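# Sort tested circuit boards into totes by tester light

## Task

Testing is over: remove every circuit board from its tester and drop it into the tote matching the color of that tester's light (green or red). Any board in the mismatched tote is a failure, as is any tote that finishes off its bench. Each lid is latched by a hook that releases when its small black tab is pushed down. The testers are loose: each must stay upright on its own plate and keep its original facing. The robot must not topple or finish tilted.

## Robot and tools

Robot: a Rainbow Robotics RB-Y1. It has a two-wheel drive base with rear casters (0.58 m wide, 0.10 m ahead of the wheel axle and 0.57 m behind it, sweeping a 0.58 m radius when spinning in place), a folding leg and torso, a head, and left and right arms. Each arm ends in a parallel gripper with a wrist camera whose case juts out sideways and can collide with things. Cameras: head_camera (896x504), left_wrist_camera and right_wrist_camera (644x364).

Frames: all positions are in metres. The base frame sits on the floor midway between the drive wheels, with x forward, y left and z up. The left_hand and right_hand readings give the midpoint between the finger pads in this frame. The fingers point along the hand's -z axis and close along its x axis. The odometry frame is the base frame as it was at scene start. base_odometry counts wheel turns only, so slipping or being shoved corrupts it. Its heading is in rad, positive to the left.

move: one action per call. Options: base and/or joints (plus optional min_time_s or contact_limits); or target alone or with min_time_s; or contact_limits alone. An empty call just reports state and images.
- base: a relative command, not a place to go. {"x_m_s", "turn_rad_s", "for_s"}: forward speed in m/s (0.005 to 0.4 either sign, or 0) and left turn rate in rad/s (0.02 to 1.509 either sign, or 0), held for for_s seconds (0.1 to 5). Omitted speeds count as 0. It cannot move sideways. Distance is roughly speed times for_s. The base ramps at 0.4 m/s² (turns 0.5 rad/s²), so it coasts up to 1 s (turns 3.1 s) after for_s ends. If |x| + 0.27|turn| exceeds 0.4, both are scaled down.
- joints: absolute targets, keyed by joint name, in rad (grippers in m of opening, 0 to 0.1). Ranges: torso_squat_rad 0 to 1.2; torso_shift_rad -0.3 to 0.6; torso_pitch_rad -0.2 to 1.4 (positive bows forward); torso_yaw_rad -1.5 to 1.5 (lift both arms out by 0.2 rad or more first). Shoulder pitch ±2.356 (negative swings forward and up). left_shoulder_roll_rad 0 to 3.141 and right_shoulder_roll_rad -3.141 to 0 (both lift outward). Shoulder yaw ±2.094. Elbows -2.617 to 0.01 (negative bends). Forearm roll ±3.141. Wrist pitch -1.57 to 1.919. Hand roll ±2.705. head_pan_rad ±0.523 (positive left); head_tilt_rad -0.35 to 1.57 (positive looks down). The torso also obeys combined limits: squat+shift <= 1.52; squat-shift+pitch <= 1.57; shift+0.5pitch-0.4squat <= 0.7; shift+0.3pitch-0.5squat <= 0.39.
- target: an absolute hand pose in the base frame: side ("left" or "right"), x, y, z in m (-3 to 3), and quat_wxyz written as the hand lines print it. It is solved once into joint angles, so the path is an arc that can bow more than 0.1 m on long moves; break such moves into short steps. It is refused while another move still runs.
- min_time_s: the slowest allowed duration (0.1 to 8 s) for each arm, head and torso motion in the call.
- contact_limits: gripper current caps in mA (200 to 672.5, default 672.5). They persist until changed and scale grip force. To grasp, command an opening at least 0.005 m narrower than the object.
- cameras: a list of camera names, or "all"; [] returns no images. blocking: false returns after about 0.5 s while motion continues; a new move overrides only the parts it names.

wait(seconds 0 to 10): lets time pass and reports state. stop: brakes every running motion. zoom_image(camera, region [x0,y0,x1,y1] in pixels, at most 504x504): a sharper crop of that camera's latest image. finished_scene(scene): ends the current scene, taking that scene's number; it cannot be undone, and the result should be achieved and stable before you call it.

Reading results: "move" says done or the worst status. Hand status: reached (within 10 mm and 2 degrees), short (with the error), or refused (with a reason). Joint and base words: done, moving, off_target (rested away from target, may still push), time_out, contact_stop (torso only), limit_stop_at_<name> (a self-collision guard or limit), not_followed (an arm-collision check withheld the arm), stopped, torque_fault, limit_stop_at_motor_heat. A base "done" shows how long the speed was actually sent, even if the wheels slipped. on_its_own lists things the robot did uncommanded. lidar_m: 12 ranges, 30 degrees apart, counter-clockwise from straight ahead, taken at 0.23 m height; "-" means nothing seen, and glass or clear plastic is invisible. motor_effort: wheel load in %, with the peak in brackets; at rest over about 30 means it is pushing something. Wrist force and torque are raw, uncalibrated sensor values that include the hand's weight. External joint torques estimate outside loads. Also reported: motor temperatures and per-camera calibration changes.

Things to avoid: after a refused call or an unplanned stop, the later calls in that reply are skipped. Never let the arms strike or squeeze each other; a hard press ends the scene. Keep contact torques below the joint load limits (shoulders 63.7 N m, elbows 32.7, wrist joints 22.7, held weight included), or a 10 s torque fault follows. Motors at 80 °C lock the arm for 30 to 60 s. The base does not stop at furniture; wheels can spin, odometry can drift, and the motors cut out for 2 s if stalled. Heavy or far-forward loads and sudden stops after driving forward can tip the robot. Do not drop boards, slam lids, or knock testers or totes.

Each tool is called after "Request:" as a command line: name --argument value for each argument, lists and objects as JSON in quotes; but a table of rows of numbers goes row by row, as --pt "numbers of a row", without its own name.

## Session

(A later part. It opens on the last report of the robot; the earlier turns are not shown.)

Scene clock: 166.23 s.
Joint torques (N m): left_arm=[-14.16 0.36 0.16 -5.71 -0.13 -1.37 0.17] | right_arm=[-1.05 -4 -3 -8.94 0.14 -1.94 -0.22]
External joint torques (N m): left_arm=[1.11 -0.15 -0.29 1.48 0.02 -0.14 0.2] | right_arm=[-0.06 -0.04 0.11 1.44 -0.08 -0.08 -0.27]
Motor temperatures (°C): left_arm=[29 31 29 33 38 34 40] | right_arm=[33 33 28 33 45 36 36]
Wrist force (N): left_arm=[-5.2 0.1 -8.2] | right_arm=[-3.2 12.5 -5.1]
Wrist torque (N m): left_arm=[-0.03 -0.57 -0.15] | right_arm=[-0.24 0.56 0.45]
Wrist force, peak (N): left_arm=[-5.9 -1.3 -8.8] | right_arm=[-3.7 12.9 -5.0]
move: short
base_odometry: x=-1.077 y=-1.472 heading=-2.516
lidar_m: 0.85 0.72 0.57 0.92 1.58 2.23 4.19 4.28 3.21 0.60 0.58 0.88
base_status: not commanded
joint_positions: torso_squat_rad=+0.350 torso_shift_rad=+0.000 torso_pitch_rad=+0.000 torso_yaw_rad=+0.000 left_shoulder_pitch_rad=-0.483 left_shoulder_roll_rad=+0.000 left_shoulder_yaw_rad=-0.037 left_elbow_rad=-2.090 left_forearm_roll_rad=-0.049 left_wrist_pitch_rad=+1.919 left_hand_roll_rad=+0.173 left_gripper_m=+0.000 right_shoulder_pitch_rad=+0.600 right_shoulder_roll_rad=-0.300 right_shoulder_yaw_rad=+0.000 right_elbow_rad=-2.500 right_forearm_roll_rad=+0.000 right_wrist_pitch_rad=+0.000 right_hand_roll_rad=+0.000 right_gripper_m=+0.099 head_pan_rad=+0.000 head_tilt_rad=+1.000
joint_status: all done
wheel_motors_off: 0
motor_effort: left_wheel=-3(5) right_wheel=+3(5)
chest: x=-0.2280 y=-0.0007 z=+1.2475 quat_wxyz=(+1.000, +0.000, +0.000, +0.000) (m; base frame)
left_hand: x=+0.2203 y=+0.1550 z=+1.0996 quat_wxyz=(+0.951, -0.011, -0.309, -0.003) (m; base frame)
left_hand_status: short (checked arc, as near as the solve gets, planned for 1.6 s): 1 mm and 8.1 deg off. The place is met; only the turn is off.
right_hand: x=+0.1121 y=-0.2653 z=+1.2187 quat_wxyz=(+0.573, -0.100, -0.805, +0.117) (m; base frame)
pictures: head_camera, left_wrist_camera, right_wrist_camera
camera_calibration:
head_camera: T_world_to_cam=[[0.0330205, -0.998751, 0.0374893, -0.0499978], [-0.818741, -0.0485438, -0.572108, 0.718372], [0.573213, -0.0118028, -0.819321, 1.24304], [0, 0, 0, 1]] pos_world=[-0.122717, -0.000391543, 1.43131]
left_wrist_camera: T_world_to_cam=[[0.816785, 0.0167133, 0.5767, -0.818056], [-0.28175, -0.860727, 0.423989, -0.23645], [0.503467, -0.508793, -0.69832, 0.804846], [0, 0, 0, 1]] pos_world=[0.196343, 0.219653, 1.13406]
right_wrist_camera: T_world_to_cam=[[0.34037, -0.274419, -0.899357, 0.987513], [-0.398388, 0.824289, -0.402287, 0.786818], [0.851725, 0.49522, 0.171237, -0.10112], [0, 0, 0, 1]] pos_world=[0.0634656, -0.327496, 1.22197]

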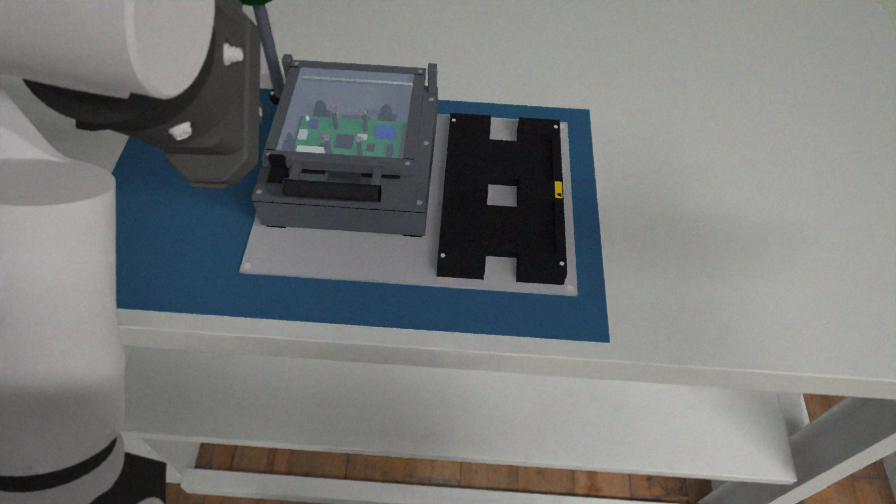

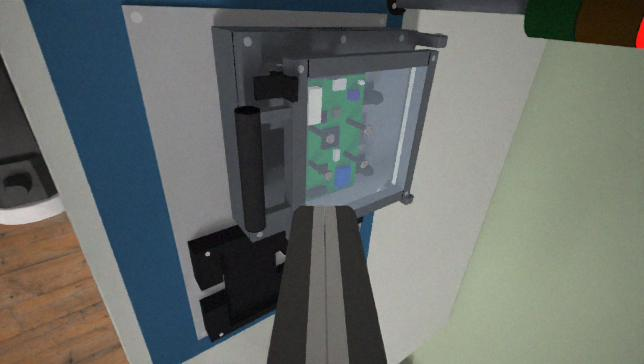

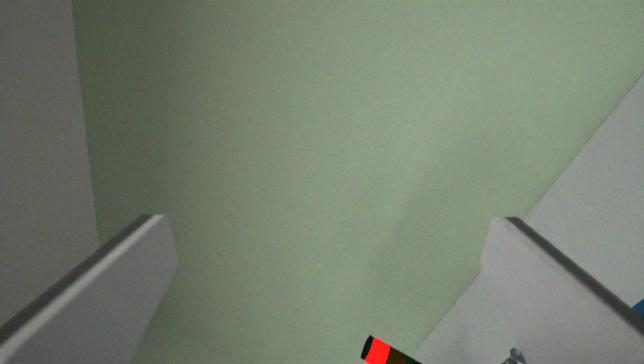

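Request:
move --target '{"side":"left","x":0.25,"y":0.163,"z":1.01,"quat_wxyz":[0.97,0,-0.242,0]}' --cameras '["head_camera","left_wrist_camera"]'

Request:
zoom_image --camera "head_camera" --region '[220, 100, 420, 240]'

Request:
zoom_image --camera "left_wrist_camera" --region '[180, 50, 440, 280]'

Scene clock: 185.67 s.
Joint torques (N m): left_arm=[-16.09 1.39 1.29 -7.89 0.17 -0.95 0.18] | right_arm=[-0.79 -3.88 -3.01 -8.93 0.17 -1.76 -0.24]
External joint torques (N m): left_arm=[0.66 0.46 0.81 0.93 0.32 0.05 0.21] | right_arm=[0.21 0.07 0.1 1.46 -0.05 0.09 -0.29]
Motor temperatures (°C): left_arm=[29 31 29 33 38 34 40] | right_arm=[33 33 28 33 45 36 36]
Wrist force (N): left_arm=[-4.4 -0.2 -9.4] | right_arm=[-3.4 12.4 -4.8]
Wrist torque (N m): left_arm=[-0.02 -0.51 -0.16] | right_arm=[-0.23 0.54 0.46]
Wrist force, peak (N): left_arm=[-6.2 -0.4 -10.1] | right_arm=[-3.7 12.9 -5.0]
move: done
base_odometry: x=-1.077 y=-1.472 heading=-2.516
lidar_m: 0.85 0.73 0.57 0.90 1.58 2.23 4.19 4.29 3.21 0.60 0.59 0.87
base_status: not commanded
joint_positions: torso_squat_rad=+0.350 torso_shift_rad=+0.000 torso_pitch_rad=+0.000 torso_yaw_rad=+0.000 left_shoulder_pitch_rad=-0.473 left_shoulder_roll_rad=+0.011 left_shoulder_yaw_rad=-0.017 left_elbow_rad=-1.742 left_forearm_roll_rad=-0.031 left_wrist_pitch_rad=+1.702 left_hand_roll_rad=+0.169 left_gripper_m=+0.000 right_shoulder_pitch_rad=+0.600 right_shoulder_roll_rad=-0.300 right_shoulder_yaw_rad=+0.000 right_elbow_rad=-2.500 right_forearm_roll_rad=+0.000 right_wrist_pitch_rad=+0.000 right_hand_roll_rad=+0.000 right_gripper_m=+0.099 head_pan_rad=+0.000 head_tilt_rad=+1.000
joint_status: all done
wheel_motors_off: 0
motor_effort: left_wheel=-2(6) right_wheel=+3(5)
chest: x=-0.2280 y=-0.0007 z=+1.2475 quat_wxyz=(+1.000, +0.000, +0.000, +0.000) (m; base frame)
left_hand: x=+0.2495 y=+0.1629 z=+1.0103 quat_wxyz=(+0.970, +0.000, -0.242, +0.000) (m; base frame)
left_hand_status: reached (checked arc, planned for 0.7 s): 1 mm and 0.0 deg off.
right_hand: x=+0.1122 y=-0.2653 z=+1.2187 quat_wxyz=(+0.573, -0.100, -0.805, +0.117) (m; base frame)
pictures: head_camera, left_wrist_camera
camera_calibration:
head_camera: T_world_to_cam=[[0.0330525, -0.99875, 0.0375078, -0.0500082], [-0.818748, -0.0485804, -0.572093, 0.718362], [0.5732, -0.0118004, -0.81933, 1.24305], [0, 0, 0, 1]] pos_world=[-0.122703, -0.000378891, 1.43131]
left_wrist_camera: T_world_to_cam=[[0.888325, 0.0152799, 0.458962, -0.68913], [-0.212544, -0.87227, 0.44042, -0.215512], [0.407068, -0.488785, -0.771611, 0.826634], [0, 0, 0, 1]] pos_world=[0.229869, 0.226592, 1.04904]

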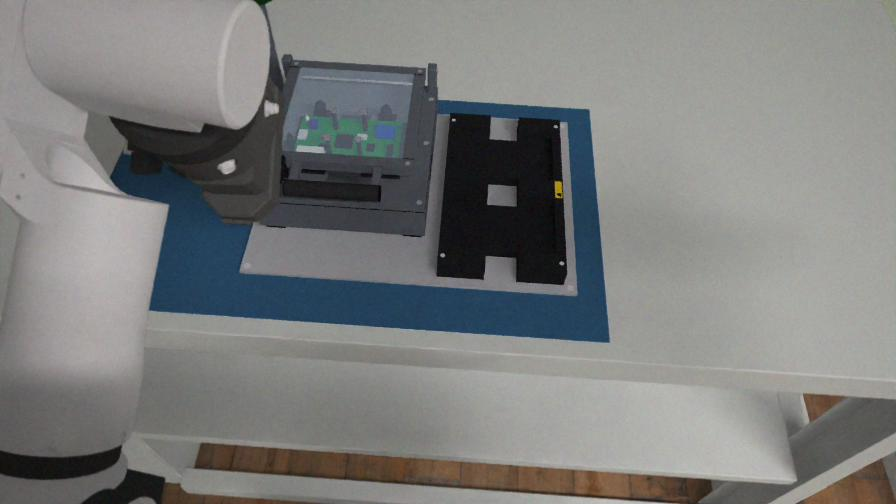

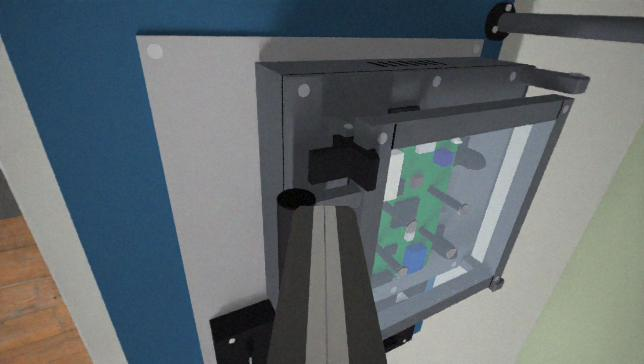

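Scaled by 2.520 from the camera's 896x504 image, which has a finer 1280x720 frame.

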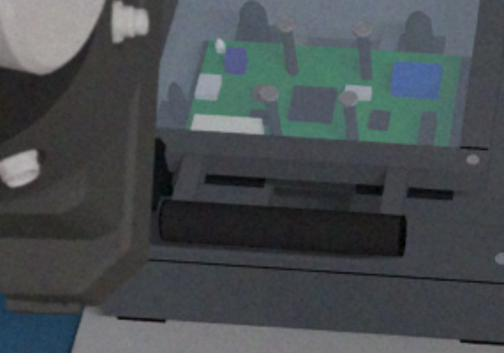

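Scaled by 1.938 from the camera's 644x364 image, which has a finer 920x520 frame.

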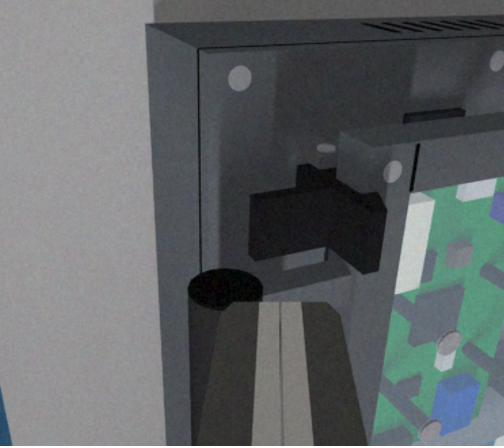

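Request:
move --target '{"side":"left","x":0.274,"y":0.166,"z":0.995,"quat_wxyz":[0.97,0,-0.242,0]}' --cameras '["left_wrist_camera"]'

Request:
zoom_image --camera "left_wrist_camera" --region '[180, 50, 440, 280]'

Scene clock: 200.57 s.
Joint torques (N m): left_arm=[-17.44 2.37 1.64 -7.75 0.12 -0.94 0.01] | right_arm=[-1.13 -3.98 -2.74 -9.01 0.16 -1.84 -0.16]
External joint torques (N m): left_arm=[0.45 0.74 1.07 1.42 0.25 0.06 0.04] | right_arm=[-0.13 -0.03 0.37 1.37 -0.06 0.02 -0.21]
Motor temperatures (°C): left_arm=[29 31 29 33 38 34 40] | right_arm=[33 33 28 33 45 36 36]
Wrist force (N): left_arm=[-4.5 0.2 -8.9] | right_arm=[-3.5 12.5 -4.8]
Wrist torque (N m): left_arm=[-0.05 -0.55 -0.18] | right_arm=[-0.24 0.55 0.47]
Wrist force, peak (N): left_arm=[-5.2 -0.3 -9.7] | right_arm=[-3.5 13.0 -4.9]
move: done
base_odometry: x=-1.077 y=-1.472 heading=-2.516
lidar_m: 0.85 0.73 0.56 0.91 1.58 2.23 4.19 4.28 3.22 0.59 0.59 0.87
base_status: not commanded
joint_positions: torso_squat_rad=+0.350 torso_shift_rad=+0.000 torso_pitch_rad=+0.000 torso_yaw_rad=+0.000 left_shoulder_pitch_rad=-0.529 left_shoulder_roll_rad=+0.024 left_shoulder_yaw_rad=+0.008 left_elbow_rad=-1.588 left_forearm_roll_rad=-0.017 left_wrist_pitch_rad=+1.601 left_hand_roll_rad=+0.166 left_gripper_m=+0.000 right_shoulder_pitch_rad=+0.600 right_shoulder_roll_rad=-0.300 right_shoulder_yaw_rad=+0.000 right_elbow_rad=-2.500 right_forearm_roll_rad=+0.000 right_wrist_pitch_rad=+0.000 right_hand_roll_rad=+0.000 right_gripper_m=+0.099 head_pan_rad=+0.000 head_tilt_rad=+1.000
joint_status: all done
wheel_motors_off: 0
motor_effort: left_wheel=-3(4) right_wheel=+3(5)
chest: x=-0.2280 y=-0.0007 z=+1.2475 quat_wxyz=(+1.000, +0.000, +0.000, +0.000) (m; base frame)
left_hand: x=+0.2737 y=+0.1659 z=+0.9952 quat_wxyz=(+0.970, +0.000, -0.242, +0.000) (m; base frame)
left_hand_status: reached (checked arc, planned for 0.5 s): 0 mm and 0.0 deg off.
right_hand: x=+0.1122 y=-0.2653 z=+1.2187 quat_wxyz=(+0.573, -0.100, -0.805, +0.117) (m; base frame)
pictures: left_wrist_camera
camera_calibration:
left_wrist_camera: T_world_to_cam=[[0.888295, 0.015245, 0.459021, -0.703786], [-0.212616, -0.872251, 0.440423, -0.201182], [0.407096, -0.488821, -0.771574, 0.806557], [0, 0, 0, 1]] pos_world=[0.254049, 0.22951, 1.03398]

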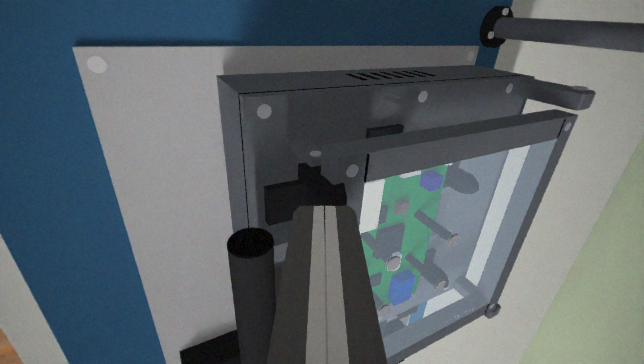

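Scaled by 1.938 from the camera's 644x364 image, which has a finer 920x520 frame.

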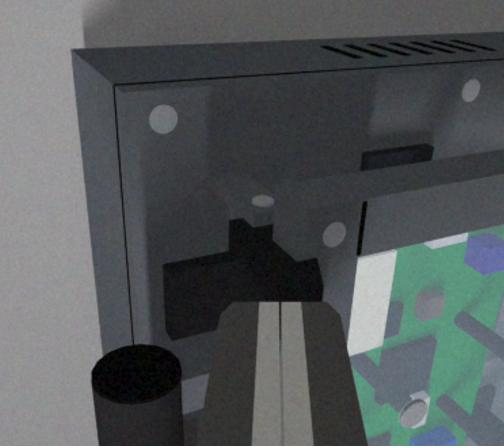

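Request:
move --target '{"side":"left","x":0.267,"y":0.164,"z":0.988,"quat_wxyz":[0.97,0,-0.242,0]}' --cameras '["left_wrist_camera"]'

Request:
move --target '{"side":"left","x":0.267,"y":0.164,"z":0.98,"quat_wxyz":[0.97,0,-0.242,0]}' --cameras '["left_wrist_camera"]'

Request:
zoom_image --camera "left_wrist_camera" --region '[180, 50, 440, 280]'

Scene clock: 214.33 s.
Joint torques (N m): left_arm=[-16.15 0.54 -0.05 -8.91 -0.01 -1.05 0.1] | right_arm=[-0.79 -4.08 -2.84 -8.82 0.18 -1.78 -0.24]
External joint torques (N m): left_arm=[1.31 -0.73 -0.56 0.3 0.13 -0.05 0.13] | right_arm=[0.2 -0.13 0.27 1.56 -0.04 0.07 -0.29]
Motor temperatures (°C): left_arm=[30 31 29 33 38 34 40] | right_arm=[33 33 28 33 45 36 36]
Wrist force (N): left_arm=[-4.5 0.1 -9.0] | right_arm=[-3.3 12.5 -4.5]
Wrist torque (N m): left_arm=[-0.06 -0.54 -0.17] | right_arm=[-0.24 0.56 0.47]
Wrist force, peak (N): left_arm=[-5.6 0.6 -9.7] | right_arm=[-3.4 13.1 -5.1]
move: done
base_odometry: x=-1.077 y=-1.472 heading=-2.516
lidar_m: 0.85 0.72 0.56 0.90 1.58 2.24 4.20 4.28 3.21 0.59 0.58 0.87
base_status: not commanded
joint_positions: torso_squat_rad=+0.350 torso_shift_rad=+0.000 torso_pitch_rad=+0.000 torso_yaw_rad=+0.000 left_shoulder_pitch_rad=-0.498 left_shoulder_roll_rad=+0.016 left_shoulder_yaw_rad=-0.005 left_elbow_rad=-1.609 left_forearm_roll_rad=-0.025 left_wrist_pitch_rad=+1.593 left_hand_roll_rad=+0.168 left_gripper_m=+0.000 right_shoulder_pitch_rad=+0.600 right_shoulder_roll_rad=-0.300 right_shoulder_yaw_rad=+0.000 right_elbow_rad=-2.500 right_forearm_roll_rad=+0.000 right_wrist_pitch_rad=+0.000 right_hand_roll_rad=+0.000 right_gripper_m=+0.099 head_pan_rad=+0.000 head_tilt_rad=+1.000
joint_status: all done
wheel_motors_off: 0
motor_effort: left_wheel=-2(4) right_wheel=+3(4)
chest: x=-0.2280 y=-0.0007 z=+1.2475 quat_wxyz=(+1.000, +0.000, +0.000, +0.000) (m; base frame)
left_hand: x=+0.2671 y=+0.1641 z=+0.9882 quat_wxyz=(+0.970, +0.000, -0.242, +0.000) (m; base frame)
left_hand_status: reached (checked arc, planned for 0.2 s): 0 mm and 0.0 deg off.
right_hand: x=+0.1121 y=-0.2653 z=+1.2187 quat_wxyz=(+0.573, -0.100, -0.805, +0.117) (m; base frame)
pictures: left_wrist_camera
camera_calibration:
left_wrist_camera: T_world_to_cam=[[0.888759, 0.0156656, 0.458107, -0.694016], [-0.211828, -0.872258, 0.440789, -0.201616], [0.406492, -0.488795, -0.771909, 0.803396], [0, 0, 0, 1]] pos_world=[0.247531, 0.227707, 1.02695]

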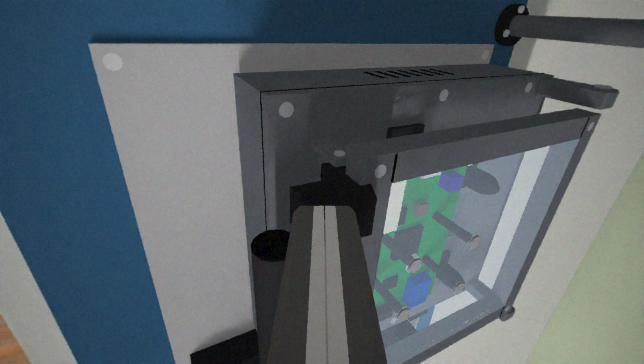

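Scene clock: 214.87 s.
Joint torques (N m): left_arm=[-16.02 -0.25 -0.61 -7.5 0.97 -0.92 0.25] | right_arm=[-0.68 -3.86 -2.75 -8.95 0.23 -1.81 -0.17]
External joint torques (N m): left_arm=[1.34 -1.43 -1.1 1.78 1.09 0.08 0.28] | right_arm=[0.31 0.09 0.36 1.43 0 0.04 -0.22]
Motor temperatures (°C): left_arm=[30 31 29 33 38 34 40] | right_arm=[33 33 28 33 45 36 36]
Wrist force (N): left_arm=[-3.8 4.6 -8.4] | right_arm=[-3.7 12.4 -4.7]
Wrist torque (N m): left_arm=[0.06 -0.49 -0.19] | right_arm=[-0.22 0.53 0.45]
Wrist force, peak (N): left_arm=[-4.8 4.4 -9.2] | right_arm=[-3.7 13.0 -4.9]
move: done
base_odometry: x=-1.077 y=-1.472 heading=-2.516
lidar_m: 0.85 0.73 0.56 0.91 1.58 2.24 4.19 4.28 3.21 0.60 0.57 0.87
base_status: not commanded
joint_positions: torso_squat_rad=+0.350 torso_shift_rad=+0.000 torso_pitch_rad=+0.000 torso_yaw_rad=+0.000 left_shoulder_pitch_rad=-0.485 left_shoulder_roll_rad=+0.015 left_shoulder_yaw_rad=-0.009 left_elbow_rad=-1.596 left_forearm_roll_rad=-0.027 left_wrist_pitch_rad=+1.567 left_hand_roll_rad=+0.169 left_gripper_m=+0.000 right_shoulder_pitch_rad=+0.600 right_shoulder_roll_rad=-0.300 right_shoulder_yaw_rad=+0.000 right_elbow_rad=-2.500 right_forearm_roll_rad=+0.000 right_wrist_pitch_rad=+0.000 right_hand_roll_rad=+0.000 right_gripper_m=+0.099 head_pan_rad=+0.000 head_tilt_rad=+1.000
joint_status: all done
wheel_motors_off: 0
motor_effort: left_wheel=-2(4) right_wheel=+2(5)
chest: x=-0.2280 y=-0.0007 z=+1.2475 quat_wxyz=(+1.000, +0.000, +0.000, +0.000) (m; base frame)
left_hand: x=+0.2668 y=+0.1643 z=+0.9804 quat_wxyz=(+0.970, +0.000, -0.242, +0.000) (m; base frame)
left_hand_status: reached (checked arc, planned for 0.1 s): 1 mm and 0.0 deg off.
right_hand: x=+0.1122 y=-0.2652 z=+1.2187 quat_wxyz=(+0.573, -0.100, -0.805, +0.117) (m; base frame)
pictures: left_wrist_camera
camera_calibration:
left_wrist_camera: T_world_to_cam=[[0.888301, 0.0155817, 0.458997, -0.690904], [-0.212044, -0.872607, 0.439994, -0.197115], [0.407379, -0.488175, -0.771834, 0.797232], [0, 0, 0, 1]] pos_world=[0.247158, 0.22795, 1.01918]

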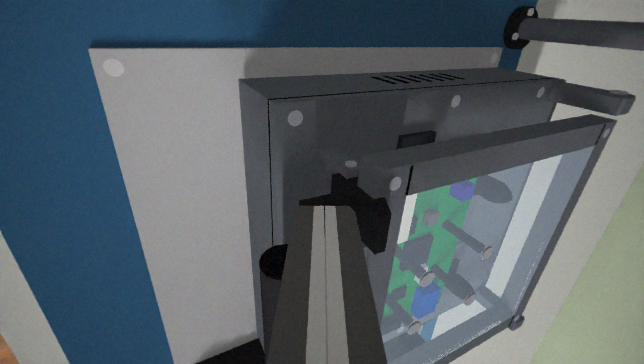

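Scaled by 1.938 from the camera's 644x364 image, which has a finer 920x520 frame.

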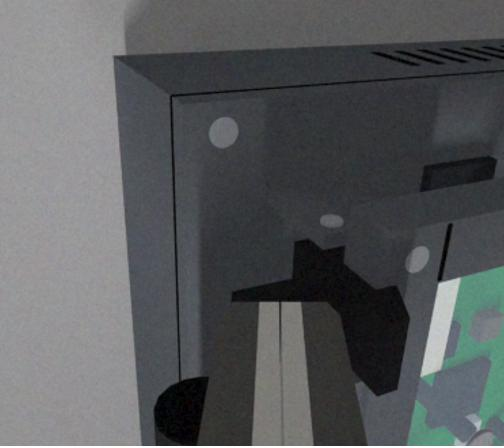

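Request:
move --target '{"side":"left","x":0.267,"y":0.166,"z":0.978,"quat_wxyz":[0.97,0,-0.242,0]}' --cameras '[]'

Request:
move --target '{"side":"left","x":0.267,"y":0.166,"z":0.974,"quat_wxyz":[0.97,0,-0.242,0]}' --cameras '["left_wrist_camera"]'

Request:
zoom_image --camera "left_wrist_camera" --region '[180, 50, 440, 280]'

Scene clock: 224.13 s.
Joint torques (N m): left_arm=[-15.75 0.48 0.08 -7.4 0.27 -1.07 0.14] | right_arm=[-0.78 -3.87 -2.57 -9.01 0.13 -1.78 -0.22]
External joint torques (N m): left_arm=[1.6 -0.76 -0.43 1.9 0.4 -0.07 0.17] | right_arm=[0.21 0.08 0.54 1.37 -0.09 0.07 -0.27]
Motor temperatures (°C): left_arm=[30 31 29 33 38 34 40] | right_arm=[33 33 28 33 45 36 36]
Wrist force (N): left_arm=[-4.4 0.0 -9.1] | right_arm=[-3.5 12.4 -4.8]
Wrist torque (N m): left_arm=[-0.05 -0.53 -0.17] | right_arm=[-0.23 0.55 0.47]
Wrist force, peak (N): left_arm=[-4.8 4.5 -9.4] | right_arm=[-3.6 13.0 -4.8]
move: done
base_odometry: x=-1.077 y=-1.472 heading=-2.516
lidar_m: 0.85 0.73 0.57 0.90 1.58 2.23 4.18 4.28 3.21 0.61 0.58 0.87
base_status: not commanded
joint_positions: torso_squat_rad=+0.350 torso_shift_rad=+0.000 torso_pitch_rad=+0.000 torso_yaw_rad=+0.000 left_shoulder_pitch_rad=-0.482 left_shoulder_roll_rad=+0.017 left_shoulder_yaw_rad=-0.007 left_elbow_rad=-1.592 left_forearm_roll_rad=-0.024 left_wrist_pitch_rad=+1.560 left_hand_roll_rad=+0.166 left_gripper_m=+0.000 right_shoulder_pitch_rad=+0.600 right_shoulder_roll_rad=-0.300 right_shoulder_yaw_rad=+0.000 right_elbow_rad=-2.500 right_forearm_roll_rad=+0.000 right_wrist_pitch_rad=+0.000 right_hand_roll_rad=+0.000 right_gripper_m=+0.099 head_pan_rad=+0.000 head_tilt_rad=+1.000
joint_status: all done
wheel_motors_off: 0
motor_effort: left_wheel=-2(3) right_wheel=+1(4)
chest: x=-0.2280 y=-0.0007 z=+1.2475 quat_wxyz=(+1.000, +0.000, +0.000, +0.000) (m; base frame)
left_hand: x=+0.2671 y=+0.1661 z=+0.9782 quat_wxyz=(+0.970, +0.000, -0.242, +0.000) (m; base frame)
left_hand_status: reached (checked arc, planned for 0.1 s): 0 mm and 0.0 deg off.
right_hand: x=+0.1121 y=-0.2653 z=+1.2187 quat_wxyz=(+0.573, -0.100, -0.805, +0.117) (m; base frame)
pictures: none
No camera images: "cameras" was empty.

Scene clock: 224.67 s.
Joint torques (N m): left_arm=[-14.59 -0.31 -0.75 -6.51 1.02 -0.92 0.2] | right_arm=[-0.75 -4.13 -2.96 -8.98 0.17 -1.86 -0.19]
External joint torques (N m): left_arm=[2.73 -1.51 -1.26 2.83 1.17 0.08 0.23] | right_arm=[0.24 -0.17 0.16 1.4 -0.05 -0.01 -0.24]
Motor temperatures (°C): left_arm=[30 31 29 33 38 34 40] | right_arm=[33 33 28 33 45 36 36]
Wrist force (N): left_arm=[-3.9 4.5 -2.2] | right_arm=[-3.8 12.5 -4.8]
Wrist torque (N m): left_arm=[-0.06 -0.55 -0.19] | right_arm=[-0.23 0.53 0.48]
Wrist force, peak (N): left_arm=[-4.2 0.1 -8.7] | right_arm=[-3.5 12.8 -4.9]
move: done
base_odometry: x=-1.077 y=-1.472 heading=-2.516
lidar_m: 0.84 0.73 0.57 0.90 1.58 2.23 4.19 4.29 3.21 0.60 0.58 0.87
base_status: not commanded
joint_positions: torso_squat_rad=+0.350 torso_shift_rad=+0.000 torso_pitch_rad=+0.000 torso_yaw_rad=+0.000 left_shoulder_pitch_rad=-0.477 left_shoulder_roll_rad=+0.017 left_shoulder_yaw_rad=-0.008 left_elbow_rad=-1.584 left_forearm_roll_rad=-0.025 left_wrist_pitch_rad=+1.546 left_hand_roll_rad=+0.166 left_gripper_m=+0.000 right_shoulder_pitch_rad=+0.600 right_shoulder_roll_rad=-0.300 right_shoulder_yaw_rad=+0.000 right_elbow_rad=-2.500 right_forearm_roll_rad=+0.000 right_wrist_pitch_rad=+0.000 right_hand_roll_rad=+0.000 right_gripper_m=+0.099 head_pan_rad=+0.000 head_tilt_rad=+1.000
joint_status: all done
wheel_motors_off: 0
motor_effort: left_wheel=-1(4) right_wheel=+2(4)
chest: x=-0.2281 y=-0.0007 z=+1.2475 quat_wxyz=(+1.000, +0.000, +0.000, +0.000) (m; base frame)
left_hand: x=+0.2672 y=+0.1663 z=+0.9745 quat_wxyz=(+0.970, +0.000, -0.243, +0.000) (m; base frame)
left_hand_status: reached (checked arc, planned for 0.1 s): 1 mm and 0.1 deg off.
right_hand: x=+0.1121 y=-0.2652 z=+1.2187 quat_wxyz=(+0.573, -0.100, -0.805, +0.117) (m; base frame)
pictures: left_wrist_camera
camera_calibration:
left_wrist_camera: T_world_to_cam=[[0.887928, 0.015516, 0.45972, -0.689159], [-0.212433, -0.872632, 0.439757, -0.192424], [0.40799, -0.488132, -0.771538, 0.793102], [0, 0, 0, 1]] pos_world=[0.247469, 0.229916, 1.01335]

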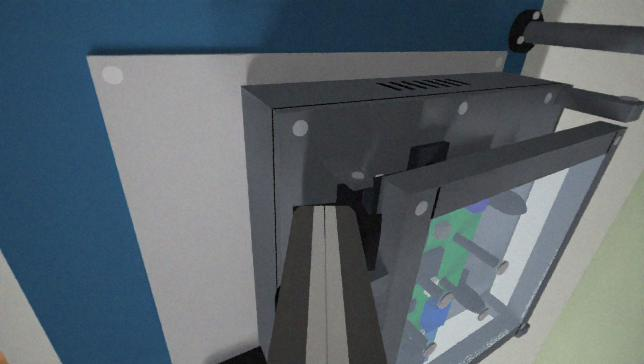

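Scaled by 1.938 from the camera's 644x364 image, which has a finer 920x520 frame.

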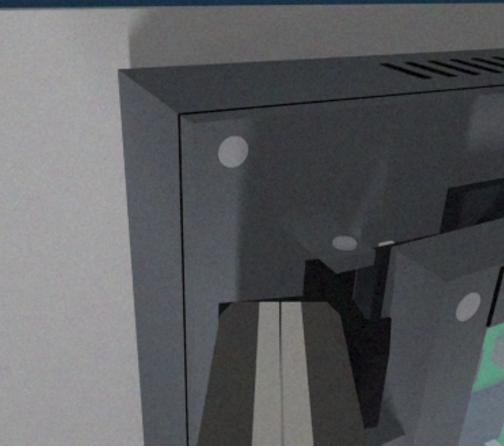

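Request:
move --target '{"side":"left","x":0.262,"y":0.166,"z":1.0,"quat_wxyz":[0.97,0,-0.242,0]}' --min_time_s 1 --cameras '[]'

Request:
move --target '{"side":"left","x":0.22,"y":0.17,"z":1.12,"quat_wxyz":[0.951,0,-0.309,0]}' --cameras '["head_camera"]'

Request:
zoom_image --camera "head_camera" --region '[220, 40, 460, 250]'

Request:
move --joints '{"left_shoulder_pitch_rad":0.2,"left_shoulder_roll_rad":0.4,"left_shoulder_yaw_rad":0,"left_elbow_rad":-2.3}' --cameras '[]'

Request:
move --target '{"side":"left","x":0.12,"y":0.2,"z":1.1,"quat_wxyz":[0.793,0,-0.609,0]}' --cameras '[]'

Request:
move --joints '{"left_gripper_m":0.028}' --cameras '[]'

Request:
move --target '{"side":"left","x":0.17,"y":0.095,"z":0.985,"quat_wxyz":[0.7373,0,-0.6756,0]}'

Scene clock: 238.90 s.
Joint torques (N m): left_arm=[-17.5 2.71 1.62 -8.72 0.23 -0.6 -0.29] | right_arm=[-0.92 -3.82 -2.89 -8.93 0.24 -1.81 -0.18]
External joint torques (N m): left_arm=[-0.19 1.41 1.09 0.32 0.37 0.4 -0.27] | right_arm=[0.08 0.13 0.22 1.45 0.02 0.04 -0.23]
Motor temperatures (°C): left_arm=[30 31 29 33 38 34 40] | right_arm=[33 33 28 33 45 36 36]
Wrist force (N): left_arm=[-4.3 0.2 -8.8] | right_arm=[-3.2 12.7 -4.9]
Wrist torque (N m): left_arm=[-0.08 -0.51 -0.16] | right_arm=[-0.28 0.55 0.46]
Wrist force, peak (N): left_arm=[-4.5 1.4 -9.2] | right_arm=[-3.5 13.1 -4.9]
move: done
base_odometry: x=-1.077 y=-1.472 heading=-2.516
lidar_m: 0.85 0.73 0.56 0.91 1.59 2.24 4.19 4.28 3.22 0.60 0.59 0.87
base_status: not commanded
joint_positions: torso_squat_rad=+0.350 torso_shift_rad=+0.000 torso_pitch_rad=+0.000 torso_yaw_rad=+0.000 left_shoulder_pitch_rad=-0.497 left_shoulder_roll_rad=+0.019 left_shoulder_yaw_rad=-0.002 left_elbow_rad=-1.660 left_forearm_roll_rad=-0.023 left_wrist_pitch_rad=+1.642 left_hand_roll_rad=+0.164 left_gripper_m=+0.000 right_shoulder_pitch_rad=+0.600 right_shoulder_roll_rad=-0.300 right_shoulder_yaw_rad=+0.000 right_elbow_rad=-2.500 right_forearm_roll_rad=+0.000 right_wrist_pitch_rad=+0.000 right_hand_roll_rad=+0.000 right_gripper_m=+0.099 head_pan_rad=+0.000 head_tilt_rad=+1.000
joint_status: all done
wheel_motors_off: 0
motor_effort: left_wheel=-3(3) right_wheel=+3(5)
chest: x=-0.2281 y=-0.0007 z=+1.2475 quat_wxyz=(+1.000, +0.000, +0.000, +0.000) (m; base frame)
left_hand: x=+0.2620 y=+0.1658 z=+0.9998 quat_wxyz=(+0.970, +0.000, -0.242, +0.000) (m; base frame)
left_hand_status: reached (checked arc, planned for 1.0 s): 0 mm and 0.0 deg off.
right_hand: x=+0.1121 y=-0.2652 z=+1.2187 quat_wxyz=(+0.573, -0.100, -0.805, +0.117) (m; base frame)
pictures: none
No camera images: "cameras" was empty.

Scene clock: 240.07 s.
Joint torques (N m): left_arm=[-13.35 0.24 0.69 -5.85 0.04 -1.37 -0.21] | right_arm=[-0.88 -3.59 -2.76 -8.89 0.12 -1.78 -0.17]
External joint torques (N m): left_arm=[1.62 -0.59 0.42 1 0.17 -0.04 -0.18] | right_arm=[0.11 0.37 0.35 1.49 -0.1 0.08 -0.22]
Motor temperatures (°C): left_arm=[30 31 29 33 38 34 40] | right_arm=[33 33 28 33 45 36 36]
Wrist force (N): left_arm=[-5.2 -0.1 -8.2] | right_arm=[-3.3 12.6 -4.9]
Wrist torque (N m): left_arm=[-0.04 -0.54 -0.16] | right_arm=[-0.25 0.55 0.46]
Wrist force, peak (N): left_arm=[-5.2 0.1 -9.5] | right_arm=[-3.2 12.9 -5.0]
move: short
base_odometry: x=-1.077 y=-1.472 heading=-2.516
lidar_m: 0.85 0.73 0.57 0.91 1.59 2.24 4.18 4.28 3.21 0.59 0.59 0.87
base_status: not commanded
joint_positions: torso_squat_rad=+0.350 torso_shift_rad=+0.000 torso_pitch_rad=+0.000 torso_yaw_rad=+0.000 left_shoulder_pitch_rad=-0.479 left_shoulder_roll_rad=+0.000 left_shoulder_yaw_rad=-0.002 left_elbow_rad=-2.159 left_forearm_roll_rad=-0.069 left_wrist_pitch_rad=+1.919 left_hand_roll_rad=+0.124 left_gripper_m=+0.000 right_shoulder_pitch_rad=+0.600 right_shoulder_roll_rad=-0.300 right_shoulder_yaw_rad=+0.000 right_elbow_rad=-2.500 right_forearm_roll_rad=+0.000 right_wrist_pitch_rad=+0.000 right_hand_roll_rad=+0.000 right_gripper_m=+0.099 head_pan_rad=+0.000 head_tilt_rad=+1.000
joint_status: all done
wheel_motors_off: 0
motor_effort: left_wheel=-2(3) right_wheel=+3(4)
chest: x=-0.2280 y=-0.0007 z=+1.2475 quat_wxyz=(+1.000, +0.000, +0.000, +0.000) (m; base frame)
left_hand: x=+0.2204 y=+0.1700 z=+1.1196 quat_wxyz=(+0.940, -0.004, -0.340, -0.001) (m; base frame)
left_hand_status: short (checked arc, as near as the solve gets, planned for 0.8 s): 1 mm and 3.8 deg off. The place is met; only the turn is off.
right_hand: x=+0.1121 y=-0.2652 z=+1.2187 quat_wxyz=(+0.573, -0.100, -0.805, +0.117) (m; base frame)
pictures: head_camera
camera_calibration:
head_camera: T_world_to_cam=[[0.0330627, -0.998749, 0.0375128, -0.0499978], [-0.818701, -0.0485926, -0.57216, 0.718427], [0.573268, -0.0117946, -0.819283, 1.24302], [0, 0, 0, 1]] pos_world=[-0.122754, -0.000364115, 1.43132]

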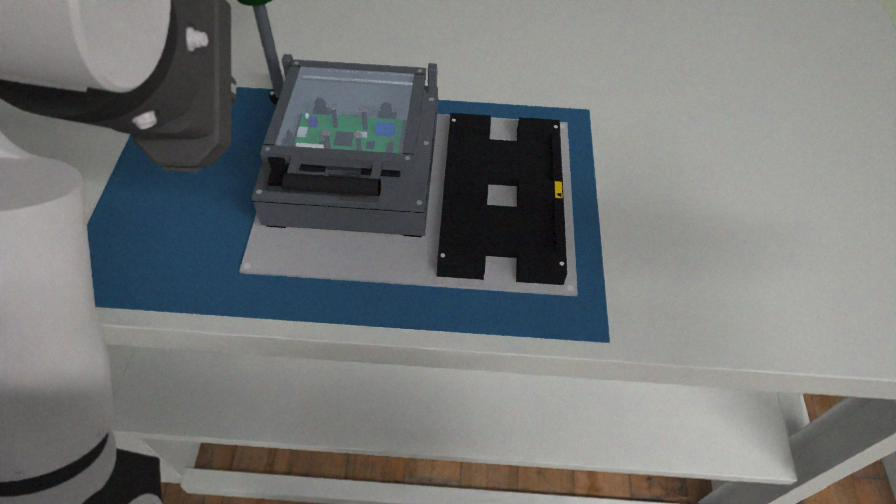

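Scaled by 2.100 from the camera's 896x504 image, which has a finer 1280x720 frame.

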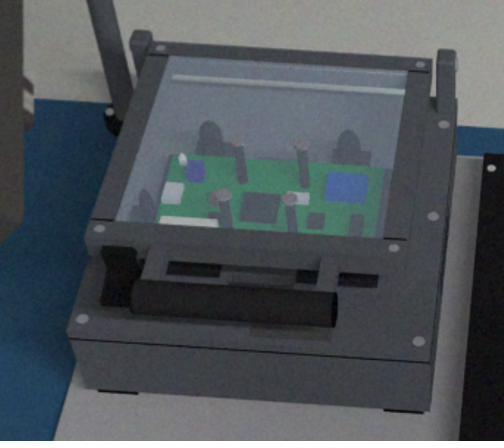

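Scene clock: 241.40 s.
Joint torques (N m): left_arm=[-6.37 6.31 4.08 -7.71 -0.36 -0.44 -0.06] | right_arm=[-0.92 -3.83 -2.86 -8.89 0.12 -1.86 -0.1]
External joint torques (N m): left_arm=[-0.26 0.23 0.24 0.2 0.46 -0.01 -0.05] | right_arm=[0.08 0.12 0.25 1.49 -0.1 0 -0.15]
Motor temperatures (°C): left_arm=[30 31 29 33 38 34 40] | right_arm=[33 33 28 33 45 36 36]
Wrist force (N): left_arm=[-3.0 -2.6 -8.8] | right_arm=[-3.4 12.6 -5.0]
Wrist torque (N m): left_arm=[0.10 -0.49 -0.21] | right_arm=[-0.26 0.54 0.47]
Wrist force, peak (N): left_arm=[-4.2 -2.0 -9.8] | right_arm=[-3.4 12.9 -5.0]
move: done
base_odometry: x=-1.077 y=-1.472 heading=-2.516
lidar_m: 0.85 0.73 0.57 0.91 1.58 2.24 4.18 4.28 3.21 0.59 0.59 0.87
base_status: not commanded
joint_positions: torso_squat_rad=+0.350 torso_shift_rad=+0.000 torso_pitch_rad=+0.000 torso_yaw_rad=+0.000 left_shoulder_pitch_rad=+0.200 left_shoulder_roll_rad=+0.400 left_shoulder_yaw_rad=+0.000 left_elbow_rad=-2.300 left_forearm_roll_rad=-0.069 left_wrist_pitch_rad=+1.919 left_hand_roll_rad=+0.124 left_gripper_m=+0.000 right_shoulder_pitch_rad=+0.600 right_shoulder_roll_rad=-0.300 right_shoulder_yaw_rad=+0.000 right_elbow_rad=-2.500 right_forearm_roll_rad=+0.000 right_wrist_pitch_rad=+0.000 right_hand_roll_rad=+0.000 right_gripper_m=+0.099 head_pan_rad=+0.000 head_tilt_rad=+1.000
joint_status: all done
wheel_motors_off: 0
motor_effort: left_wheel=-3(4) right_wheel=+3(5)
chest: x=-0.2280 y=-0.0007 z=+1.2475 quat_wxyz=(+1.000, +0.000, +0.000, +0.000) (m; base frame)
left_hand: x=+0.0256 y=+0.3866 z=+0.9637 quat_wxyz=(+0.968, +0.222, -0.105, +0.052) (m; base frame)
right_hand: x=+0.1121 y=-0.2653 z=+1.2187 quat_wxyz=(+0.573, -0.100, -0.805, +0.117) (m; base frame)
pictures: none
No camera images: "cameras" was empty.

Scene clock: 242.77 s.
Joint torques (N m): left_arm=[-2.3 2.88 2.22 -8.86 -0.42 -1.18 -0.34] | right_arm=[-1.07 -3.84 -3.01 -8.91 0.22 -1.76 -0.25]
External joint torques (N m): left_arm=[0.56 0.92 -0.11 1.12 0.41 0.35 -0.29] | right_arm=[-0.07 0.12 0.1 1.47 0 0.09 -0.3]
Motor temperatures (°C): left_arm=[30 31 29 33 38 34 40] | right_arm=[33 33 28 33 45 36 36]
Wrist force (N): left_arm=[-8.2 0.1 -5.2] | right_arm=[-3.4 12.7 -4.7]
Wrist torque (N m): left_arm=[-0.03 -0.82 -0.17] | right_arm=[-0.26 0.54 0.47]
Wrist force, peak (N): left_arm=[-5.1 -2.3 -9.1] | right_arm=[-3.7 12.9 -5.2]
move: done
base_odometry: x=-1.077 y=-1.472 heading=-2.516
lidar_m: 0.85 0.72 0.57 0.91 1.59 2.23 4.19 4.28 3.21 0.59 0.58 0.87
base_status: not commanded
joint_positions: torso_squat_rad=+0.350 torso_shift_rad=+0.000 torso_pitch_rad=+0.000 torso_yaw_rad=+0.000 left_shoulder_pitch_rad=+0.436 left_shoulder_roll_rad=+0.433 left_shoulder_yaw_rad=-0.434 left_elbow_rad=-2.572 left_forearm_roll_rad=-0.474 left_wrist_pitch_rad=+0.853 left_hand_roll_rad=+0.659 left_gripper_m=+0.000 right_shoulder_pitch_rad=+0.600 right_shoulder_roll_rad=-0.300 right_shoulder_yaw_rad=+0.000 right_elbow_rad=-2.500 right_forearm_roll_rad=+0.000 right_wrist_pitch_rad=+0.000 right_hand_roll_rad=+0.000 right_gripper_m=+0.099 head_pan_rad=+0.000 head_tilt_rad=+1.000
joint_status: all done
wheel_motors_off: 0
motor_effort: left_wheel=-3(4) right_wheel=+4(5)
chest: x=-0.2280 y=-0.0007 z=+1.2475 quat_wxyz=(+1.000, +0.000, +0.000, +0.000) (m; base frame)
left_hand: x=+0.1197 y=+0.1997 z=+1.1000 quat_wxyz=(+0.794, +0.000, -0.608, -0.001) (m; base frame)
left_hand_status: reached (checked arc, planned for 1.0 s): 0 mm and 0.2 deg off.
right_hand: x=+0.1121 y=-0.2653 z=+1.2187 quat_wxyz=(+0.573, -0.100, -0.805, +0.117) (m; base frame)
pictures: none
No camera images: "cameras" was empty.

Scene clock: 243.57 s.
Joint torques (N m): left_arm=[-2.36 3.01 2.12 -8.92 -0.42 -1.18 -0.27] | right_arm=[-1 -4.01 -3.12 -9.08 0.15 -1.88 -0.24]
External joint torques (N m): left_arm=[0.5 1.05 -0.2 1.06 0.42 0.34 -0.21] | right_arm=[0 -0.06 -0.01 1.3 -0.07 -0.03 -0.29]
Motor temperatures (°C): left_arm=[30 31 29 33 38 34 40] | right_arm=[33 33 28 33 45 36 36]
Wrist force (N): left_arm=[-8.2 0.0 -5.2] | right_arm=[-3.4 12.4 -4.8]
Wrist torque (N m): left_arm=[-0.03 -0.81 -0.16] | right_arm=[-0.23 0.54 0.47]
Wrist force, peak (N): left_arm=[-8.2 0.0 -5.2] | right_arm=[-3.8 12.8 -5.0]
move: done
base_odometry: x=-1.077 y=-1.472 heading=-2.516
lidar_m: 0.85 0.73 0.57 0.90 1.59 2.23 4.19 4.28 3.21 0.60 0.58 0.87
base_status: not commanded
joint_positions: torso_squat_rad=+0.350 torso_shift_rad=+0.000 torso_pitch_rad=+0.000 torso_yaw_rad=+0.000 left_shoulder_pitch_rad=+0.436 left_shoulder_roll_rad=+0.433 left_shoulder_yaw_rad=-0.434 left_elbow_rad=-2.572 left_forearm_roll_rad=-0.474 left_wrist_pitch_rad=+0.853 left_hand_roll_rad=+0.659 left_gripper_m=+0.028 right_shoulder_pitch_rad=+0.600 right_shoulder_roll_rad=-0.300 right_shoulder_yaw_rad=+0.000 right_elbow_rad=-2.500 right_forearm_roll_rad=+0.000 right_wrist_pitch_rad=+0.000 right_hand_roll_rad=+0.000 right_gripper_m=+0.099 head_pan_rad=+0.000 head_tilt_rad=+1.000
joint_status: all done
wheel_motors_off: 0
motor_effort: left_wheel=-2(4) right_wheel=+3(5)
chest: x=-0.2280 y=-0.0007 z=+1.2475 quat_wxyz=(+1.000, +0.000, +0.000, +0.000) (m; base frame)
left_hand: x=+0.1197 y=+0.1997 z=+1.1000 quat_wxyz=(+0.794, +0.000, -0.608, -0.001) (m; base frame)
right_hand: x=+0.1121 y=-0.2653 z=+1.2187 quat_wxyz=(+0.573, -0.100, -0.805, +0.117) (m; base frame)
pictures: none
No camera images: "cameras" was empty.

Scene clock: 245.20 s.
Joint torques (N m): left_arm=[-5.43 -4.39 -1.16 -8.84 -0.28 0.18 -0.33] | right_arm=[-0.78 -3.9 -2.75 -8.9 0.2 -1.85 -0.29]
External joint torques (N m): left_arm=[-0.4 0.4 0.29 1.44 0.47 0.28 -0.27] | right_arm=[0.22 0.05 0.36 1.48 -0.02 0 -0.34]
Motor temperatures (°C): left_arm=[30 31 29 33 38 34 40] | right_arm=[33 33 28 33 45 36 36]
Wrist force (N): left_arm=[-8.0 -0.1 -4.1] | right_arm=[-3.4 12.7 -4.9]
Wrist torque (N m): left_arm=[0.01 -0.77 -0.14] | right_arm=[-0.25 0.53 0.46]
Wrist force, peak (N): left_arm=[-9.0 -0.1 -4.9] | right_arm=[-3.4 13.1 -4.7]
move: done
base_odometry: x=-1.077 y=-1.472 heading=-2.516
lidar_m: 0.85 0.74 0.57 0.90 1.58 2.22 4.19 4.29 3.21 0.60 0.58 0.87
base_status: not commanded
joint_positions: torso_squat_rad=+0.350 torso_shift_rad=+0.000 torso_pitch_rad=+0.000 torso_yaw_rad=+0.000 left_shoulder_pitch_rad=+0.342 left_shoulder_roll_rad=+0.009 left_shoulder_yaw_rad=-0.550 left_elbow_rad=-1.790 left_forearm_roll_rad=-1.628 left_wrist_pitch_rad=+0.417 left_hand_roll_rad=+1.521 left_gripper_m=+0.028 right_shoulder_pitch_rad=+0.600 right_shoulder_roll_rad=-0.300 right_shoulder_yaw_rad=+0.000 right_elbow_rad=-2.500 right_forearm_roll_rad=+0.000 right_wrist_pitch_rad=+0.000 right_hand_roll_rad=+0.000 right_gripper_m=+0.099 head_pan_rad=+0.000 head_tilt_rad=+1.000
joint_status: all done
wheel_motors_off: 0
motor_effort: left_wheel=-3(4) right_wheel=+4(5)
chest: x=-0.2280 y=-0.0007 z=+1.2475 quat_wxyz=(+1.000, +0.000, +0.000, +0.000) (m; base frame)
left_hand: x=+0.1700 y=+0.0948 z=+0.9858 quat_wxyz=(+0.741, -0.001, -0.671, -0.002) (m; base frame)
left_hand_status: reached (checked arc, planned for 1.1 s): 1 mm and 0.7 deg off.
right_hand: x=+0.1121 y=-0.2653 z=+1.2187 quat_wxyz=(+0.573, -0.100, -0.805, +0.117) (m; base frame)
pictures: head_camera, left_wrist_camera, right_wrist_camera
camera_calibration:
head_camera: T_world_to_cam=[[0.0330476, -0.998751, 0.0374861, -0.0499887], [-0.818718, -0.0485645, -0.572138, 0.718406], [0.573244, -0.0117827, -0.8193, 1.24303], [0, 0, 0, 1]] pos_world=[-0.122736, -0.000390911, 1.43132]
left_wrist_camera: T_world_to_cam=[[0.111125, 0.0141571, 0.993706, -1.00114], [-0.488281, -0.870111, 0.0670003, 0.133665], [0.865583, -0.492653, -0.0897787, 0.057101], [0, 0, 0, 1]] pos_world=[0.127092, 0.158608, 0.991006]
right_wrist_camera: T_world_to_cam=[[0.340444, -0.274398, -0.899335, 0.987512], [-0.398402, 0.824271, -0.40231, 0.786838], [0.851689, 0.495261, 0.171297, -0.101188], [0, 0, 0, 1]] pos_world=[0.0634665, -0.327482, 1.22199]

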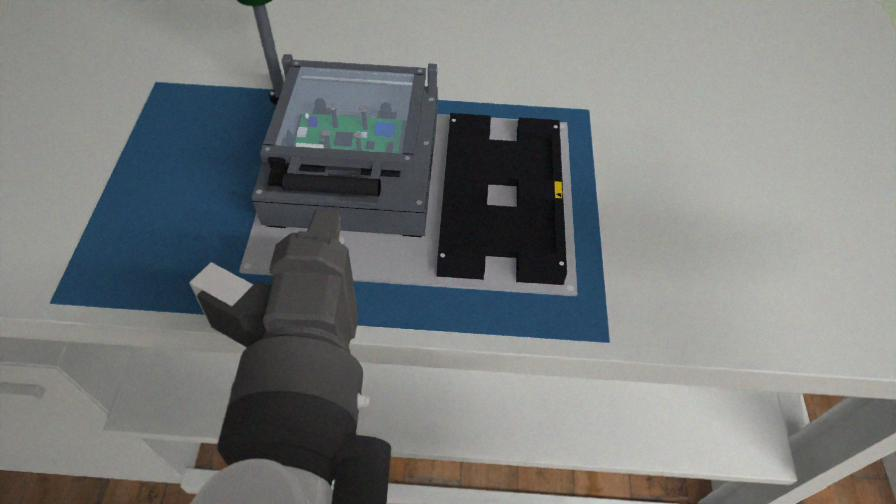

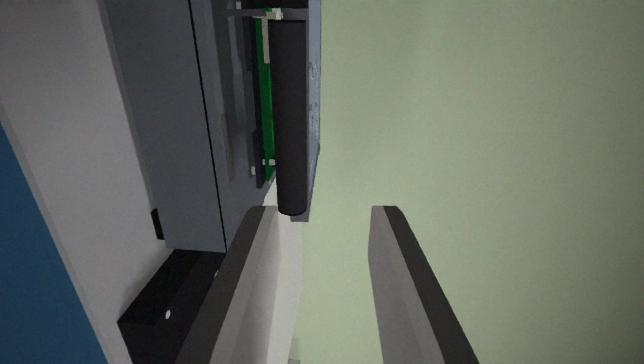

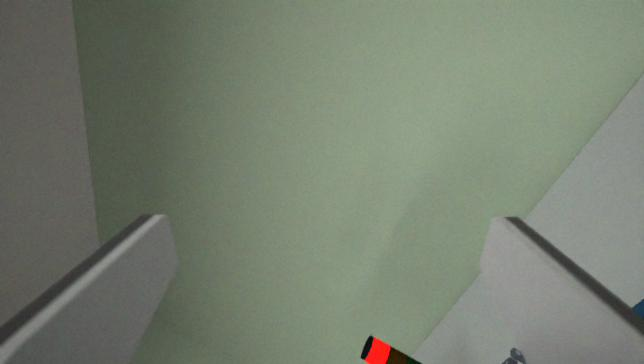

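Request:
move --target '{"side":"left","x":0.18,"y":0.105,"z":0.968,"quat_wxyz":[0.7373,0,-0.6756,0]}' --cameras '["left_wrist_camera"]'

Request:
move --target '{"side":"left","x":0.2,"y":0.105,"z":0.967,"quat_wxyz":[0.7373,0,-0.6756,0]}' --cameras '["left_wrist_camera"]'

Scene clock: 253.03 s.
Joint torques (N m): left_arm=[-6.25 -3.31 -0.53 -8.68 -0.38 0.22 -0.36] | right_arm=[-1.09 -3.85 -2.72 -8.97 0.22 -1.84 -0.17]
External joint torques (N m): left_arm=[-0.45 0.79 0.17 1.5 0.44 -0.01 -0.3] | right_arm=[-0.1 0.11 0.39 1.41 0 0.02 -0.22]
Motor temperatures (°C): left_arm=[30 31 29 33 38 34 40] | right_arm=[33 33 28 33 45 36 36]
Wrist force (N): left_arm=[-8.2 0.1 -3.9] | right_arm=[-3.4 12.5 -4.9]
Wrist torque (N m): left_arm=[-0.03 -0.80 -0.14] | right_arm=[-0.23 0.53 0.46]
Wrist force, peak (N): left_arm=[-9.1 -0.6 -3.7] | right_arm=[-3.5 13.1 -4.9]
move: done
base_odometry: x=-1.077 y=-1.472 heading=-2.516
lidar_m: 0.85 0.73 0.56 0.90 1.59 2.23 4.18 4.28 3.20 0.60 0.59 0.87
base_status: not commanded
joint_positions: torso_squat_rad=+0.350 torso_shift_rad=+0.000 torso_pitch_rad=+0.000 torso_yaw_rad=+0.000 left_shoulder_pitch_rad=+0.276 left_shoulder_roll_rad=+0.051 left_shoulder_yaw_rad=-0.541 left_elbow_rad=-1.692 left_forearm_roll_rad=-1.718 left_wrist_pitch_rad=+0.452 left_hand_roll_rad=+1.690 left_gripper_m=+0.028 right_shoulder_pitch_rad=+0.600 right_shoulder_roll_rad=-0.300 right_shoulder_yaw_rad=+0.000 right_elbow_rad=-2.500 right_forearm_roll_rad=+0.000 right_wrist_pitch_rad=+0.000 right_hand_roll_rad=+0.000 right_gripper_m=+0.099 head_pan_rad=+0.000 head_tilt_rad=+1.000
joint_status: all done
wheel_motors_off: 0
motor_effort: left_wheel=-4(4) right_wheel=+3(5)
chest: x=-0.2280 y=-0.0007 z=+1.2475 quat_wxyz=(+1.000, +0.000, +0.000, +0.000) (m; base frame)
left_hand: x=+0.1800 y=+0.1050 z=+0.9683 quat_wxyz=(+0.738, +0.000, -0.675, +0.000) (m; base frame)
left_hand_status: reached (checked arc, planned for 0.4 s): 0 mm and 0.2 deg off.
right_hand: x=+0.1122 y=-0.2653 z=+1.2187 quat_wxyz=(+0.573, -0.100, -0.805, +0.117) (m; base frame)
pictures: left_wrist_camera
camera_calibration:
left_wrist_camera: T_world_to_cam=[[0.102338, 0.0151611, 0.994634, -0.984488], [-0.485371, -0.872019, 0.0632318, 0.151984], [0.868298, -0.489238, -0.0818816, 0.0434246], [0, 0, 0, 1]] pos_world=[0.136814, 0.168704, 0.973151]

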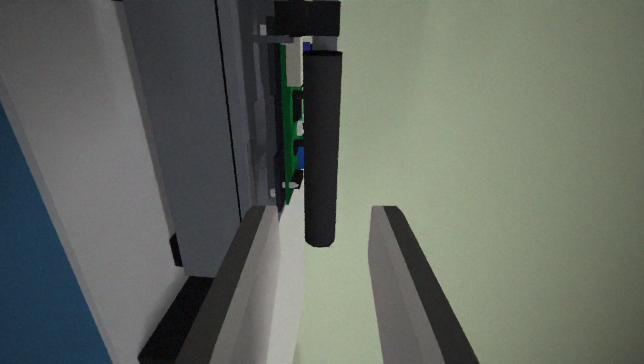

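Scene clock: 253.70 s.
Joint torques (N m): left_arm=[-6.64 -4.65 0.32 -8.43 -0.46 0.11 -0.08] | right_arm=[-1.19 -3.98 -2.77 -8.94 0.23 -1.81 -0.2]
External joint torques (N m): left_arm=[0.32 -0.45 0.85 1.78 0.35 -0.12 -0.03] | right_arm=[-0.2 -0.03 0.34 1.44 0.01 0.04 -0.25]
Motor temperatures (°C): left_arm=[30 31 29 33 38 34 40] | right_arm=[33 33 28 33 45 36 36]
Wrist force (N): left_arm=[-8.2 0.4 -3.9] | right_arm=[-3.4 12.8 -4.9]
Wrist torque (N m): left_arm=[-0.07 -0.79 -0.17] | right_arm=[-0.26 0.55 0.44]
Wrist force, peak (N): left_arm=[-9.2 0.1 -3.2] | right_arm=[-3.5 12.8 -4.8]
move: done
base_odometry: x=-1.077 y=-1.472 heading=-2.516
lidar_m: 0.85 0.72 0.56 0.90 1.58 2.24 4.19 4.29 3.21 0.59 0.58 0.87
base_status: not commanded
joint_positions: torso_squat_rad=+0.350 torso_shift_rad=+0.000 torso_pitch_rad=+0.000 torso_yaw_rad=+0.000 left_shoulder_pitch_rad=+0.208 left_shoulder_roll_rad=+0.033 left_shoulder_yaw_rad=-0.508 left_elbow_rad=-1.630 left_forearm_roll_rad=-1.704 left_wrist_pitch_rad=+0.442 left_hand_roll_rad=+1.693 left_gripper_m=+0.028 right_shoulder_pitch_rad=+0.600 right_shoulder_roll_rad=-0.300 right_shoulder_yaw_rad=+0.000 right_elbow_rad=-2.500 right_forearm_roll_rad=+0.000 right_wrist_pitch_rad=+0.000 right_hand_roll_rad=+0.000 right_gripper_m=+0.099 head_pan_rad=+0.000 head_tilt_rad=+1.000
joint_status: all done
wheel_motors_off: 0
motor_effort: left_wheel=-4(4) right_wheel=+4(4)
chest: x=-0.2280 y=-0.0007 z=+1.2475 quat_wxyz=(+1.000, +0.000, +0.000, +0.000) (m; base frame)
left_hand: x=+0.2000 y=+0.1050 z=+0.9671 quat_wxyz=(+0.737, +0.000, -0.676, +0.000) (m; base frame)
left_hand_status: reached (checked arc, planned for 0.3 s): 0 mm and 0.0 deg off.
right_hand: x=+0.1122 y=-0.2653 z=+1.2187 quat_wxyz=(+0.573, -0.100, -0.805, +0.117) (m; base frame)
pictures: left_wrist_camera
camera_calibration:
left_wrist_camera: T_world_to_cam=[[0.0995283, 0.0153422, 0.994916, -0.985053], [-0.485098, -0.872261, 0.0619784, 0.162883], [0.868777, -0.488801, -0.0793721, 0.0233512], [0, 0, 0, 1]] pos_world=[0.156768, 0.168604, 0.971804]

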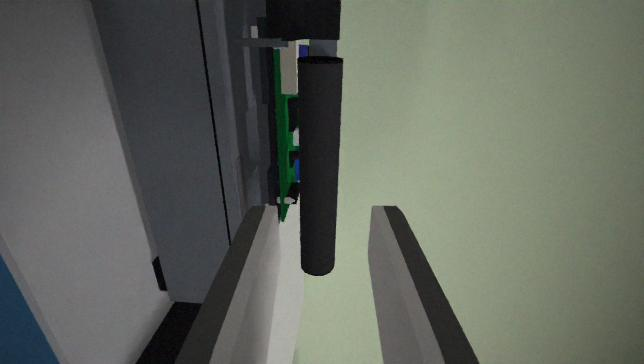

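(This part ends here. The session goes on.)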